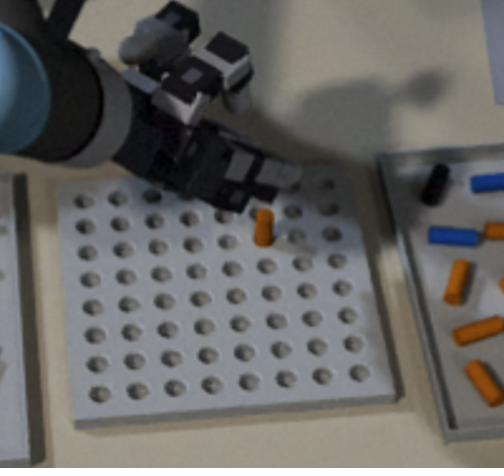

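Call:
move(target=[0,0,0,0,0,0,0,0.754,0.576,0.696,0,0.754,0.576,0.696,0,0.754,0.576,0.696,0.714,0.678,0.226,0.168,0.4,-0.6,-0.1795,-0.335,0.0437,-0.327,-0.3783,0,-0.01,0.754,0.576,0.696,0.01,0.754,0.576,0.696,0,0.205,-0.956,-0.246,-0.571,0.678,-0.281,-0.643,0.4,-0.85], speed=0.22, cameras=["cam_high","cam_right_wrist"])

Scene clock: 245.80 s.
left_arm: end_effector_position=(+0.4715, +0.1928, +0.1112) hand_goal=(+0.000, +0.754, +0.576, +0.696, +0.000, +0.754, +0.576, +0.696, +0.000, +0.754, +0.576, +0.696, +0.714, +0.678, +0.226, +0.168) hand_measured=(+0.000, +0.754, +0.576, +0.696, +0.000, +0.754, +0.576, +0.696, +0.000, +0.754, +0.576, +0.696, +0.714, +0.678, +0.224, +0.168) hand_current_ma=(+0, +0, +0, +0, +0, +0, +0, +0, +0, +0, +0, +0, +0, +0, -2, +0) hand_state=(goal, goal, goal, goal, goal, goal, goal, goal, goal, goal, goal, goal, goal, goal, goal, goal) hand_current_limit=0.40 hand_speed=-0.60 end_effector_quat_wxyz=(-0.001, -0.293, +0.956, -0.007) | right_arm: end_effector_position=(+0.1218, +0.2626, +0.2500) hand_goal=(-0.010, +0.754, +0.576, +0.696, +0.010, +0.754, +0.576, +0.696, +0.000, +0.206, -0.956, -0.246, -0.570, +0.678, -0.280, -0.642) hand_measured=(-0.012, +0.750, +0.574, +0.694, +0.014, +0.748, +0.576, +0.694, +0.000, +0.210, -0.954, -0.244, -0.568, +0.678, -0.282, -0.640) hand_current_ma=(-3, -7, -1, -3, +3, -9, -1, -2, +0, +5, +2, +2, +2, +0, -1, +2) hand_state=(goal, goal, goal, goal, goal, goal, goal, goal, goal, goal, goal, goal, goal, goal, goal, goal) hand_current_limit=0.40 hand_speed=-0.85 end_effector_quat_wxyz=(+0.160, -0.384, +0.840, -0.348)
Joint positions: left_arm=[3.636 -1.857 -1.905 -0.956 1.557 -1.67] | right_arm=[1.038 -2.071 2.188 -1.512 -2.34 4.963]
Joint torques (N m): left_arm=[-0.74 40.39 24.38 3.77 2.3 -0.93] | right_arm=[-3.36 8.84 -19.46 -1.79 -2.74 0.54]
Wrist force (N): left_arm=[-0.1 -0.1 -0.9] | right_arm=[0.0 -0.1 -0.7]
Wrist torque (N m): left_arm=[0.08 0.00 -0.01] | right_arm=[0.00 0.03 0.16]
Wrist force, peak (N): left_arm=[-0.1 -0.1 -0.9] | right_arm=[0.4 -0.1 -1.4]
Hand target: left_arm +0.4715, +0.1928, +0.1112; -0.001, -0.293, +0.956, -0.007 | right_arm +0.1218, +0.2626, +0.2500; +0.160, -0.384, +0.840, -0.348
Off the commanded pose: left_arm 0.000 m, 0 deg | right_arm 0.000 m, 0 deg.
move: done
Images, in order (width x height): cam_high 672x504, cam_right_wrist 672x504.

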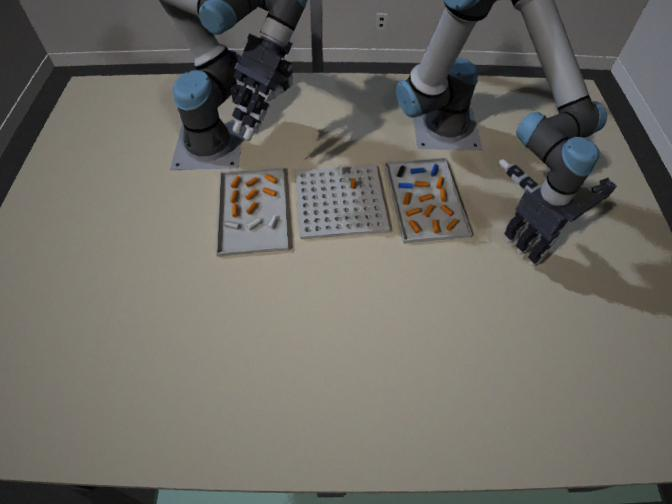

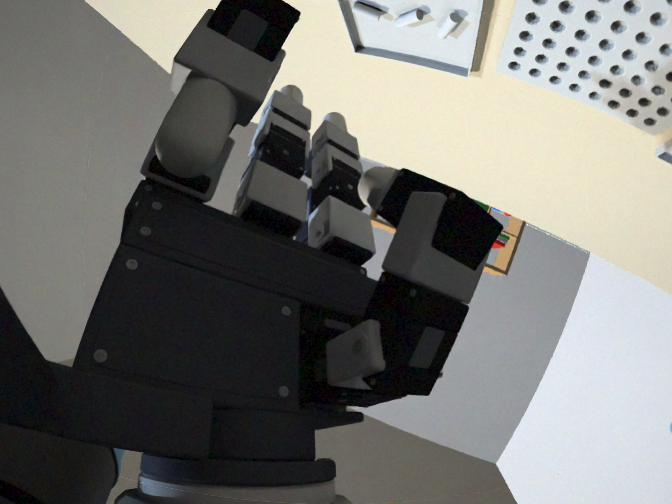

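Call:
move(target=[0,0,0,0,0,0,0,0.754,0.576,0.696,0,0.754,0.576,0.696,0,0.754,0.576,0.696,0.714,0.678,0.226,0.168,0.4,-0.6,0,0,-0.31,0,0,0,-0.01,0.754,0.576,0.696,0.01,0.754,0.576,0.696,0,0.205,-0.956,-0.246,-0.571,0.678,-0.281,-0.643,0.4,-0.85], speed=0.2, cameras=["cam_right_wrist"])

Call:
zoom_image(camera="cam_right_wrist", region=[220, 0, 420, 150])

Scene clock: 247.67 s.
left_arm: end_effector_position=(+0.4715, +0.1928, +0.1112) hand_goal=(+0.000, +0.754, +0.576, +0.696, +0.000, +0.754, +0.576, +0.696, +0.000, +0.754, +0.576, +0.696, +0.714, +0.678, +0.226, +0.168) hand_measured=(+0.000, +0.754, +0.576, +0.696, +0.000, +0.754, +0.576, +0.696, +0.000, +0.754, +0.576, +0.696, +0.714, +0.678, +0.224, +0.168) hand_current_ma=(+0, +0, +0, +0, +0, +0, +0, +0, +0, +0, +0, +0, +0, +0, -2, +0) hand_state=(goal, goal, goal, goal, goal, goal, goal, goal, goal, goal, goal, goal, goal, goal, goal, goal) hand_current_limit=0.40 hand_speed=-0.60 end_effector_quat_wxyz=(-0.001, -0.293, +0.956, -0.007) | right_arm: end_effector_position=(+0.1218, +0.2626, +0.0640) hand_goal=(-0.010, +0.754, +0.576, +0.696, +0.010, +0.754, +0.576, +0.696, +0.000, +0.206, -0.956, -0.246, -0.570, +0.678, -0.280, -0.642) hand_measured=(-0.012, +0.748, +0.574, +0.694, +0.014, +0.748, +0.576, +0.694, +0.000, +0.210, -0.954, -0.244, -0.568, +0.678, -0.280, -0.640) hand_current_ma=(-3, -9, -1, -3, +3, -11, -1, -2, +0, +4, +2, +2, +2, +0, -1, +2) hand_state=(goal, goal, goal, goal, goal, goal, goal, goal, goal, goal, goal, goal, goal, goal, goal, goal) hand_current_limit=0.40 hand_speed=-0.85 end_effector_quat_wxyz=(+0.160, -0.385, +0.840, -0.348)
Joint positions: left_arm=[3.636 -1.857 -1.905 -0.956 1.557 -1.67] | right_arm=[1.038 -1.8 2.568 -2.164 -2.341 4.963]
Joint torques (N m): left_arm=[0.15 39.8 25.22 4.05 2.2 -1.03] | right_arm=[-12.41 -3.36 -15.97 -3.86 0.7 1.6]
Wrist force (N): left_arm=[0.0 -0.4 -0.4] | right_arm=[0.2 0.0 -0.5]
Wrist torque (N m): left_arm=[-0.02 -0.01 0.01] | right_arm=[-0.01 0.02 0.17]
Wrist force, peak (N): left_arm=[0.3 -0.2 -0.8] | right_arm=[-0.3 -1.6 -2.0]
Hand target: left_arm +0.4715, +0.1928, +0.1112; -0.001, -0.293, +0.956, -0.007 | right_arm +0.1218, +0.2626, +0.0640; +0.160, -0.384, +0.840, -0.348
Off the commanded pose: left_arm 0.000 m, 0 deg | right_arm 0.000 m, 0 deg.
move: done
Images, in order (width x height): cam_right_wrist 672x504.

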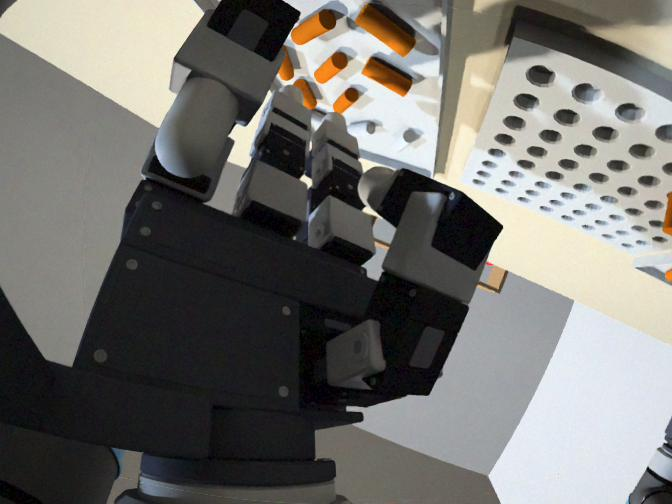

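Scaled by 2.520 from the camera's 672x504 image, which has a finer 960x720 frame.

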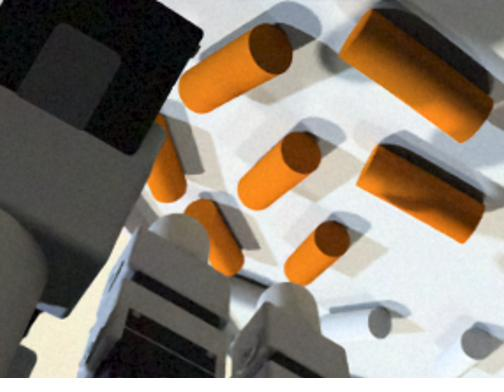

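Call:
zoom_image(camera="cam_right_wrist", region=[300, 40, 360, 90])

Scaled by 8.400 from the camera's 672x504 image, which has a finer 960x720 frame.

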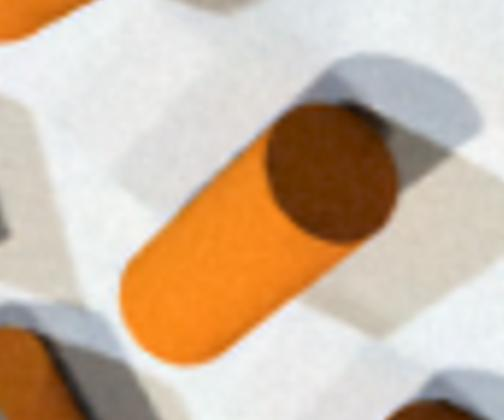

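Call:
move(target=[0,0,0,0,0,0,0,0.754,0.576,0.696,0,0.754,0.576,0.696,0,0.754,0.576,0.696,0.714,0.678,0.226,0.168,0.4,-0.6,-0.0050,-0.0152,-0.0333,0,0,0.0233,-0.02,0.754,0.576,0.696,0.02,0.754,0.576,0.696,0,0.205,-0.956,-0.246,-0.571,0.678,-0.281,-0.643,0.4,-0.85], speed=0.1, cameras=["cam_right_wrist"])

Call:
zoom_image(camera="cam_right_wrist", region=[290, 50, 350, 100])

Scene clock: 251.93 s.
left_arm: end_effector_position=(+0.4715, +0.1928, +0.1112) hand_goal=(+0.000, +0.754, +0.576, +0.696, +0.000, +0.754, +0.576, +0.696, +0.000, +0.754, +0.576, +0.696, +0.714, +0.678, +0.226, +0.168) hand_measured=(+0.000, +0.754, +0.576, +0.696, +0.000, +0.754, +0.576, +0.696, +0.000, +0.754, +0.576, +0.696, +0.714, +0.678, +0.224, +0.168) hand_current_ma=(+0, +0, +0, +0, +0, +0, +0, +0, +0, +0, +0, +0, +0, +0, -2, +0) hand_state=(goal, goal, goal, goal, goal, goal, goal, goal, goal, goal, goal, goal, goal, goal, goal, goal) hand_current_limit=0.40 hand_speed=-0.60 end_effector_quat_wxyz=(-0.001, -0.293, +0.956, -0.007) | right_arm: end_effector_position=(+0.1188, +0.2534, +0.0439) hand_goal=(-0.020, +0.754, +0.576, +0.696, +0.020, +0.754, +0.576, +0.696, +0.000, +0.206, -0.956, -0.246, -0.570, +0.678, -0.280, -0.642) hand_measured=(-0.018, +0.748, +0.574, +0.694, +0.016, +0.748, +0.576, +0.694, +0.000, +0.210, -0.954, -0.244, -0.568, +0.678, -0.280, -0.640) hand_current_ma=(+3, -9, -1, -3, -3, -11, -1, -2, +0, +4, +2, +2, +2, +0, -1, +2) hand_state=(goal, goal, goal, goal, goal, goal, goal, goal, goal, goal, goal, goal, goal, goal, goal, goal) hand_current_limit=0.40 hand_speed=-0.85 end_effector_quat_wxyz=(+0.172, -0.415, +0.825, -0.342)
Joint positions: left_arm=[3.636 -1.857 -1.905 -0.956 1.557 -1.67] | right_arm=[1.027 -1.765 2.651 -2.362 -2.352 4.847]
Joint torques (N m): left_arm=[-0.62 39.96 24.88 3.94 2.38 -0.78] | right_arm=[1.01 -21.38 -23.12 -2.88 0.65 0.64]
Wrist force (N): left_arm=[-0.4 0.0 -0.6] | right_arm=[0.1 -0.1 -0.3]
Wrist torque (N m): left_arm=[0.07 0.05 -0.04] | right_arm=[-0.04 0.02 0.07]
Wrist force, peak (N): left_arm=[-0.1 -0.3 -1.0] | right_arm=[-0.3 -0.3 -1.0]
Hand target: left_arm +0.4715, +0.1928, +0.1112; -0.001, -0.293, +0.956, -0.007 | right_arm +0.1188, +0.2534, +0.0440; +0.172, -0.415, +0.825, -0.342
Off the commanded pose: left_arm 0.000 m, 0 deg | right_arm 0.000 m, 0 deg.
move: done
Images, in order (width x height): cam_right_wrist 672x504.

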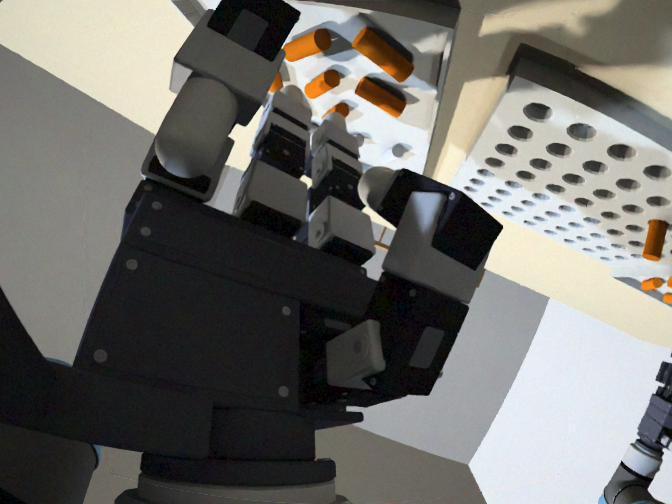

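Scaled by 8.400 from the camera's 672x504 image, which has a finer 960x720 frame.

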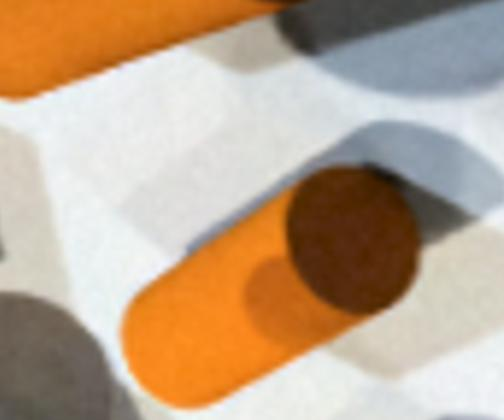

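Call:
move(target=[0,0,0,0,0,0,0,0.754,0.576,0.696,0,0.754,0.576,0.696,0,0.754,0.576,0.696,0.714,0.678,0.226,0.168,0.4,-0.6,0,0,-0.0460,0,0,0,-0.02,0.754,0.576,0.696,0.02,0.754,0.576,0.696,0,0.205,-0.956,-0.246,-0.571,0.678,-0.281,-0.643,0.4,-0.85], speed=0.04, stop_force=3)

Call:
move([
  [0,0,0,0,0,0,0,0.754,0.576,0.696,0,0.754,0.576,0.696,0,0.754,0.576,0.696,0.714,0.678,0.226,0.168,0.4,-0.6,0,0,0,0,0,0,-0.08,0.754,0.576,0.696,0.08,0.754,0.576,0.696,0,0.205,-0.956,-0.246,-0.571,0.678,-0.281,-0.643,0.4,-0.92],
  [0,0,0,0,0,0,0,0.754,0.576,0.696,0,0.754,0.576,0.696,0,0.754,0.576,0.696,0.714,0.678,0.226,0.168,0.4,-0.6,0,0,0,0,0,0,-0.18,0.754,0.576,0.696,0.18,0.754,0.576,0.696,0,0.205,-0.956,-0.246,-0.571,0.678,-0.281,-0.643,0.4,-0.8],
], speed=0.05)

Scene clock: 256.37 s.
left_arm: end_effector_position=(+0.4715, +0.1928, +0.1112) hand_goal=(+0.000, +0.754, +0.576, +0.696, +0.000, +0.754, +0.576, +0.696, +0.000, +0.754, +0.576, +0.696, +0.714, +0.678, +0.226, +0.168) hand_measured=(+0.000, +0.754, +0.576, +0.696, +0.000, +0.754, +0.576, +0.696, +0.000, +0.754, +0.576, +0.696, +0.714, +0.678, +0.224, +0.168) hand_current_ma=(+0, +0, +0, +0, +0, +0, +0, +0, +0, +0, +0, +0, +0, +0, -2, +0) hand_state=(goal, goal, goal, goal, goal, goal, goal, goal, goal, goal, goal, goal, goal, goal, goal, goal) hand_current_limit=0.40 hand_speed=-0.60 end_effector_quat_wxyz=(-0.001, -0.293, +0.956, -0.007) | right_arm: end_effector_position=(+0.1188, +0.2534, +0.0164) hand_goal=(-0.020, +0.754, +0.576, +0.696, +0.020, +0.754, +0.576, +0.696, +0.000, +0.206, -0.956, -0.246, -0.570, +0.678, -0.280, -0.642) hand_measured=(-0.018, +0.754, +0.578, +0.696, +0.018, +0.754, +0.578, +0.696, +0.000, +0.210, -0.954, -0.244, -0.568, +0.678, -0.280, -0.640) hand_current_ma=(+2, +1, +3, +0, -2, +0, +3, +0, +0, +4, +2, +2, +2, +0, -1, +2) hand_state=(goal, goal, goal, goal, goal, goal, goal, goal, goal, goal, goal, goal, goal, goal, goal, goal) hand_current_limit=0.40 hand_speed=-0.85 end_effector_quat_wxyz=(+0.172, -0.415, +0.825, -0.342)
Joint positions: left_arm=[3.636 -1.857 -1.905 -0.956 1.557 -1.67] | right_arm=[1.028 -1.648 2.687 -2.515 -2.352 4.847]
Joint torques (N m): left_arm=[0.67 39.59 23.99 4.13 2.17 -0.75] | right_arm=[-12.27 -23.5 -22.32 -2.94 -1.49 -1.64]
Wrist force (N): left_arm=[-0.4 -0.3 -0.5] | right_arm=[0.4 -0.7 -0.6]
Wrist torque (N m): left_arm=[0.02 0.04 -0.03] | right_arm=[0.04 0.02 0.13]
Wrist force, peak (N): left_arm=[-0.4 -0.2 -0.8] | right_arm=[0.1 -1.5 -3.2]
Hand target: left_arm +0.4715, +0.1928, +0.1112; -0.001, -0.293, +0.956, -0.007 | right_arm +0.1188, +0.2534, +0.0164; +0.172, -0.415, +0.825, -0.342
Off the commanded pose: left_arm 0.000 m, 0 deg | right_arm 0.000 m, 0 deg.
move: done

Scene clock: 257.37 s.
left_arm: end_effector_position=(+0.4715, +0.1928, +0.1112) hand_goal=(+0.000, +0.754, +0.576, +0.696, +0.000, +0.754, +0.576, +0.696, +0.000, +0.754, +0.576, +0.696, +0.714, +0.678, +0.226, +0.168) hand_measured=(+0.000, +0.754, +0.576, +0.696, +0.000, +0.754, +0.576, +0.696, +0.000, +0.754, +0.576, +0.696, +0.714, +0.678, +0.224, +0.168) hand_current_ma=(+0, +0, +0, +0, +0, +0, +0, +0, +0, +0, +0, +0, +0, +0, -2, +0) hand_state=(goal, goal, goal, goal, goal, goal, goal, goal, goal, goal, goal, goal, goal, goal, goal, goal) hand_current_limit=0.40 hand_speed=-0.60 end_effector_quat_wxyz=(-0.001, -0.293, +0.956, -0.007) | right_arm: end_effector_position=(+0.1188, +0.2534, +0.0164) hand_goal=(-0.180, +0.754, +0.576, +0.696, +0.180, +0.754, +0.576, +0.696, +0.000, +0.206, -0.956, -0.246, -0.570, +0.678, -0.280, -0.642) hand_measured=(-0.064, +0.754, +0.578, +0.696, +0.060, +0.754, +0.578, +0.696, +0.000, +0.210, -0.954, -0.244, -0.568, +0.678, -0.280, -0.640) hand_current_ma=(+346, +0, +3, +0, -363, +0, +3, +0, +0, +4, +2, +2, +2, +0, -1, +2) hand_state=(blocked, goal, goal, goal, blocked, goal, goal, goal, goal, goal, goal, goal, goal, goal, goal, goal) hand_current_limit=0.40 hand_speed=-0.80 end_effector_quat_wxyz=(+0.172, -0.415, +0.825, -0.342)
Joint positions: left_arm=[3.636 -1.857 -1.905 -0.956 1.557 -1.67] | right_arm=[1.028 -1.648 2.687 -2.515 -2.352 4.847]
Joint torques (N m): left_arm=[-0.78 40.39 26.12 3.98 2.29 -0.73] | right_arm=[-11.96 -23.37 -21.23 -3.04 -1.78 -1.68]
Wrist force (N): left_arm=[0.0 -0.1 -0.6] | right_arm=[-0.2 -0.6 -1.0]
Wrist torque (N m): left_arm=[0.05 -0.01 0.00] | right_arm=[0.06 -0.01 0.09]
Wrist force, peak (N): left_arm=[-0.2 0.1 -0.9] | right_arm=[0.0 -0.8 -1.2]
Hand target: left_arm +0.4715, +0.1928, +0.1112; -0.001, -0.293, +0.956, -0.007 | right_arm +0.1188, +0.2534, +0.0164; +0.172, -0.415, +0.825, -0.342
Off the commanded pose: left_arm 0.000 m, 0 deg | right_arm 0.000 m, 0 deg.
move: done

Call:
move([
  [0,0,0,0,0,0,0,0.754,0.576,0.696,0,0.754,0.576,0.696,0,0.754,0.576,0.696,0.714,0.678,0.226,0.168,0.4,-0.6,0,0,0.2393,0,0,0,-0.18,0.754,0.576,0.696,0.18,0.754,0.576,0.696,0,0.205,-0.956,-0.246,-0.571,0.678,-0.281,-0.643,0.4,-0.8],
  [0,0,0,0,0,0,0,0.754,0.576,0.696,0,0.754,0.576,0.696,0,0.754,0.576,0.696,0.714,0.678,0.226,0.168,0.4,-0.6,0.188,0.3017,0.3227,0.313,0.39,-0.0183,-0.18,0.754,0.576,0.696,0.18,0.754,0.576,0.696,0,0.205,-0.956,-0.246,-0.571,0.678,-0.281,-0.643,0.4,-0.8],
], speed=0.22, blend=0.03, cameras=["cam_high","cam_right_wrist"])

Call:
zoom_image(camera="cam_right_wrist", region=[260, 60, 380, 160])

Scene clock: 263.23 s.
left_arm: end_effector_position=(+0.4715, +0.1928, +0.1112) hand_goal=(+0.000, +0.754, +0.576, +0.696, +0.000, +0.754, +0.576, +0.696, +0.000, +0.754, +0.576, +0.696, +0.714, +0.678, +0.226, +0.168) hand_measured=(+0.000, +0.754, +0.576, +0.696, +0.000, +0.754, +0.576, +0.696, +0.000, +0.754, +0.576, +0.696, +0.714, +0.678, +0.224, +0.168) hand_current_ma=(+0, +0, +0, +0, +0, +0, +0, +0, +0, +0, +0, +0, +0, +0, -2, +0) hand_state=(goal, goal, goal, goal, goal, goal, goal, goal, goal, goal, goal, goal, goal, goal, goal, goal) hand_current_limit=0.40 hand_speed=-0.60 end_effector_quat_wxyz=(-0.001, -0.293, +0.956, -0.007) | right_arm: end_effector_position=(+0.2317, +0.4344, +0.2100) hand_goal=(-0.180, +0.754, +0.576, +0.696, +0.180, +0.754, +0.576, +0.696, +0.000, +0.206, -0.956, -0.246, -0.570, +0.678, -0.280, -0.642) hand_measured=(-0.064, +0.756, +0.576, +0.696, +0.060, +0.760, +0.578, +0.696, +0.000, +0.210, -0.954, -0.244, -0.568, +0.678, -0.282, -0.640) hand_current_ma=(+346, +2, +0, +0, -363, +10, +1, +0, +0, +7, +2, +2, +2, +0, -2, +2) hand_state=(blocked, goal, goal, goal, blocked, goal, goal, goal, goal, goal, goal, goal, goal, goal, goal, goal) hand_current_limit=0.40 hand_speed=-0.80 end_effector_quat_wxyz=(-0.159, -0.384, +0.840, +0.348)
Joint positions: left_arm=[3.636 -1.857 -1.905 -0.956 1.557 -1.67] | right_arm=[0.328 -1.468 2.088 -1.724 -0.914 4.021]
Joint torques (N m): left_arm=[-0.17 39.66 24.92 3.97 2.18 -0.92] | right_arm=[11.68 -32.42 -12.66 -2.04 1.89 0.97]
Wrist force (N): left_arm=[0.0 0.1 -0.7] | right_arm=[-0.2 0.3 0.0]
Wrist torque (N m): left_arm=[0.07 -0.01 0.00] | right_arm=[0.08 0.02 -0.09]
Wrist force, peak (N): left_arm=[0.0 -0.3 -0.9] | right_arm=[0.1 1.8 0.7]
Hand target: left_arm +0.4715, +0.1928, +0.1112; -0.001, -0.293, +0.956, -0.007 | right_arm +0.2316, +0.4345, +0.2100; -0.159, -0.384, +0.840, +0.348
Off the commanded pose: left_arm 0.000 m, 0 deg | right_arm 0.000 m, 0 deg.
move: done
Images, in order (width x height): cam_high 672x504, cam_right_wrist 672x504.

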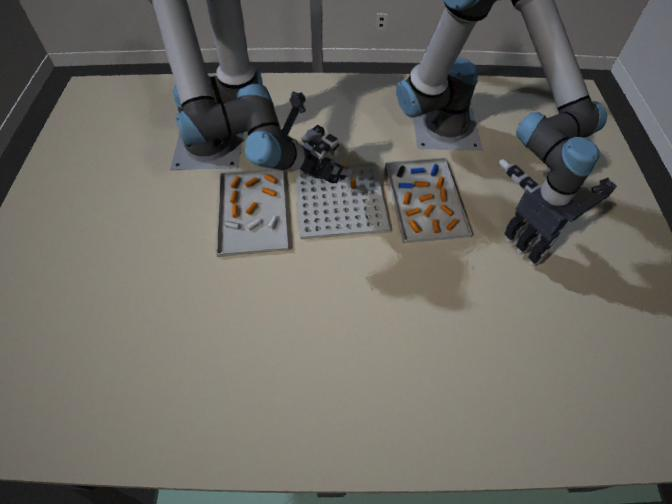

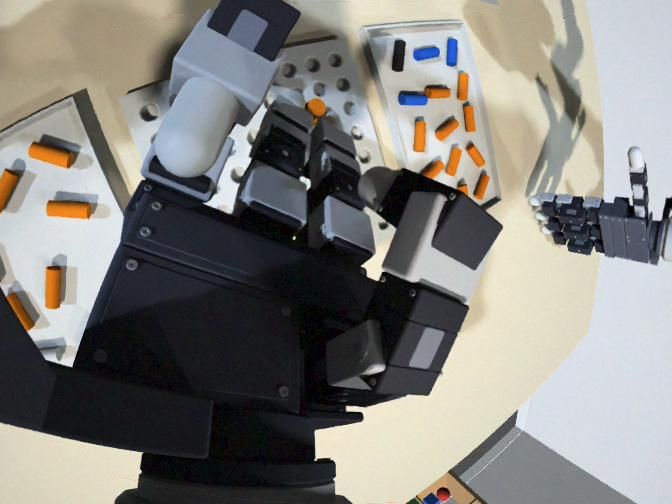

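Scaled by 4.200 from the camera's 672x504 image, which has a finer 960x720 frame.

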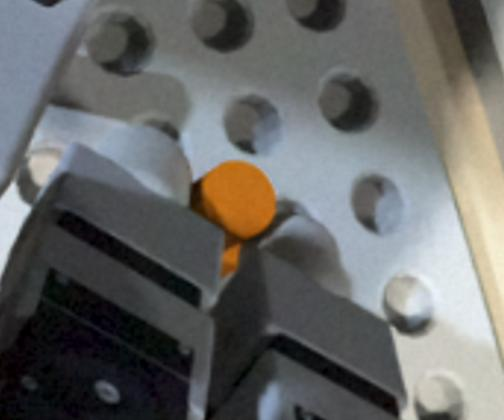

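Call:
move([
  [0,0,0,0,0,0,0,0.754,0.576,0.696,0,0.754,0.576,0.696,0,0.754,0.576,0.696,0.714,0.678,0.226,0.168,0.4,-0.6,0,0,-0.0842,0,0,0,-0.18,0.754,0.576,0.696,0.18,0.754,0.576,0.696,0,0.205,-0.956,-0.246,-0.571,0.678,-0.281,-0.643,0.4,-0.8],
  [0,0,0,0,0,0,0,0.754,0.576,0.696,0,0.754,0.576,0.696,0,0.754,0.576,0.696,0.714,0.678,0.226,0.168,0.4,-0.6,0,0,-0.0942,0,0,0,-0.18,0.754,0.576,0.696,0.18,0.754,0.576,0.696,0,0.205,-0.956,-0.246,-0.571,0.678,-0.281,-0.643,0.4,-0.8],
], speed=[0.15,0.03])

Scene clock: 265.47 s.
left_arm: end_effector_position=(+0.4715, +0.1928, +0.1112) hand_goal=(+0.000, +0.754, +0.576, +0.696, +0.000, +0.754, +0.576, +0.696, +0.000, +0.754, +0.576, +0.696, +0.714, +0.678, +0.226, +0.168) hand_measured=(+0.000, +0.754, +0.576, +0.696, +0.000, +0.754, +0.576, +0.696, +0.000, +0.754, +0.576, +0.696, +0.714, +0.678, +0.224, +0.168) hand_current_ma=(+0, +0, +0, +0, +0, +0, +0, +0, +0, +0, +0, +0, +0, +0, -2, +0) hand_state=(goal, goal, goal, goal, goal, goal, goal, goal, goal, goal, goal, goal, goal, goal, goal, goal) hand_current_limit=0.40 hand_speed=-0.60 end_effector_quat_wxyz=(-0.001, -0.293, +0.956, -0.007) | right_arm: end_effector_position=(+0.2316, +0.4344, +0.1533) hand_goal=(-0.180, +0.754, +0.576, +0.696, +0.180, +0.754, +0.576, +0.696, +0.000, +0.206, -0.956, -0.246, -0.570, +0.678, -0.280, -0.642) hand_measured=(-0.064, +0.756, +0.574, +0.696, +0.060, +0.760, +0.576, +0.696, +0.000, +0.212, -0.954, -0.244, -0.568, +0.678, -0.282, -0.640) hand_current_ma=(+344, +4, -1, +0, -363, +10, +0, +0, +0, +8, +2, +2, +2, +0, -2, +2) hand_state=(blocked, goal, goal, goal, blocked, goal, goal, goal, goal, goal, goal, goal, goal, goal, goal, goal) hand_current_limit=0.40 hand_speed=-0.80 end_effector_quat_wxyz=(-0.159, -0.384, +0.840, +0.348) end_effector_velocity=(-0.001, +0.000, +0.001) end_effector_angular_velocity=(-0.001, +0.003, +0.001)
Joint positions: left_arm=[3.636 -1.857 -1.905 -0.956 1.557 -1.67] | right_arm=[0.328 -1.366 2.155 -1.892 -0.914 4.021]
Joint velocities: left_arm=[within noise] | right_arm=[0.001 -0.002 -0.001 0.005 0 0]
Joint torques (N m): left_arm=[0.77 39.73 24.57 3.77 2.25 -0.96] | right_arm=[9.71 -40.57 -25.22 0.13 3.13 0.87]
Wrist force (N): left_arm=[-0.2 0.1 -0.9] | right_arm=[-0.2 0.3 -0.1]
Wrist torque (N m): left_arm=[0.09 0.00 -0.02] | right_arm=[0.10 0.02 -0.08]
Wrist force, peak (N): left_arm=[-0.2 0.1 -0.9] | right_arm=[-0.4 1.5 -0.8]
Hand target: left_arm +0.4715, +0.1928, +0.1112; -0.001, -0.293, +0.956, -0.007 | right_arm +0.2316, +0.4345, +0.1535; -0.159, -0.384, +0.840, +0.348
Off the commanded pose: left_arm 0.000 m, 0 deg | right_arm 0.000 m, 0 deg.
move: done


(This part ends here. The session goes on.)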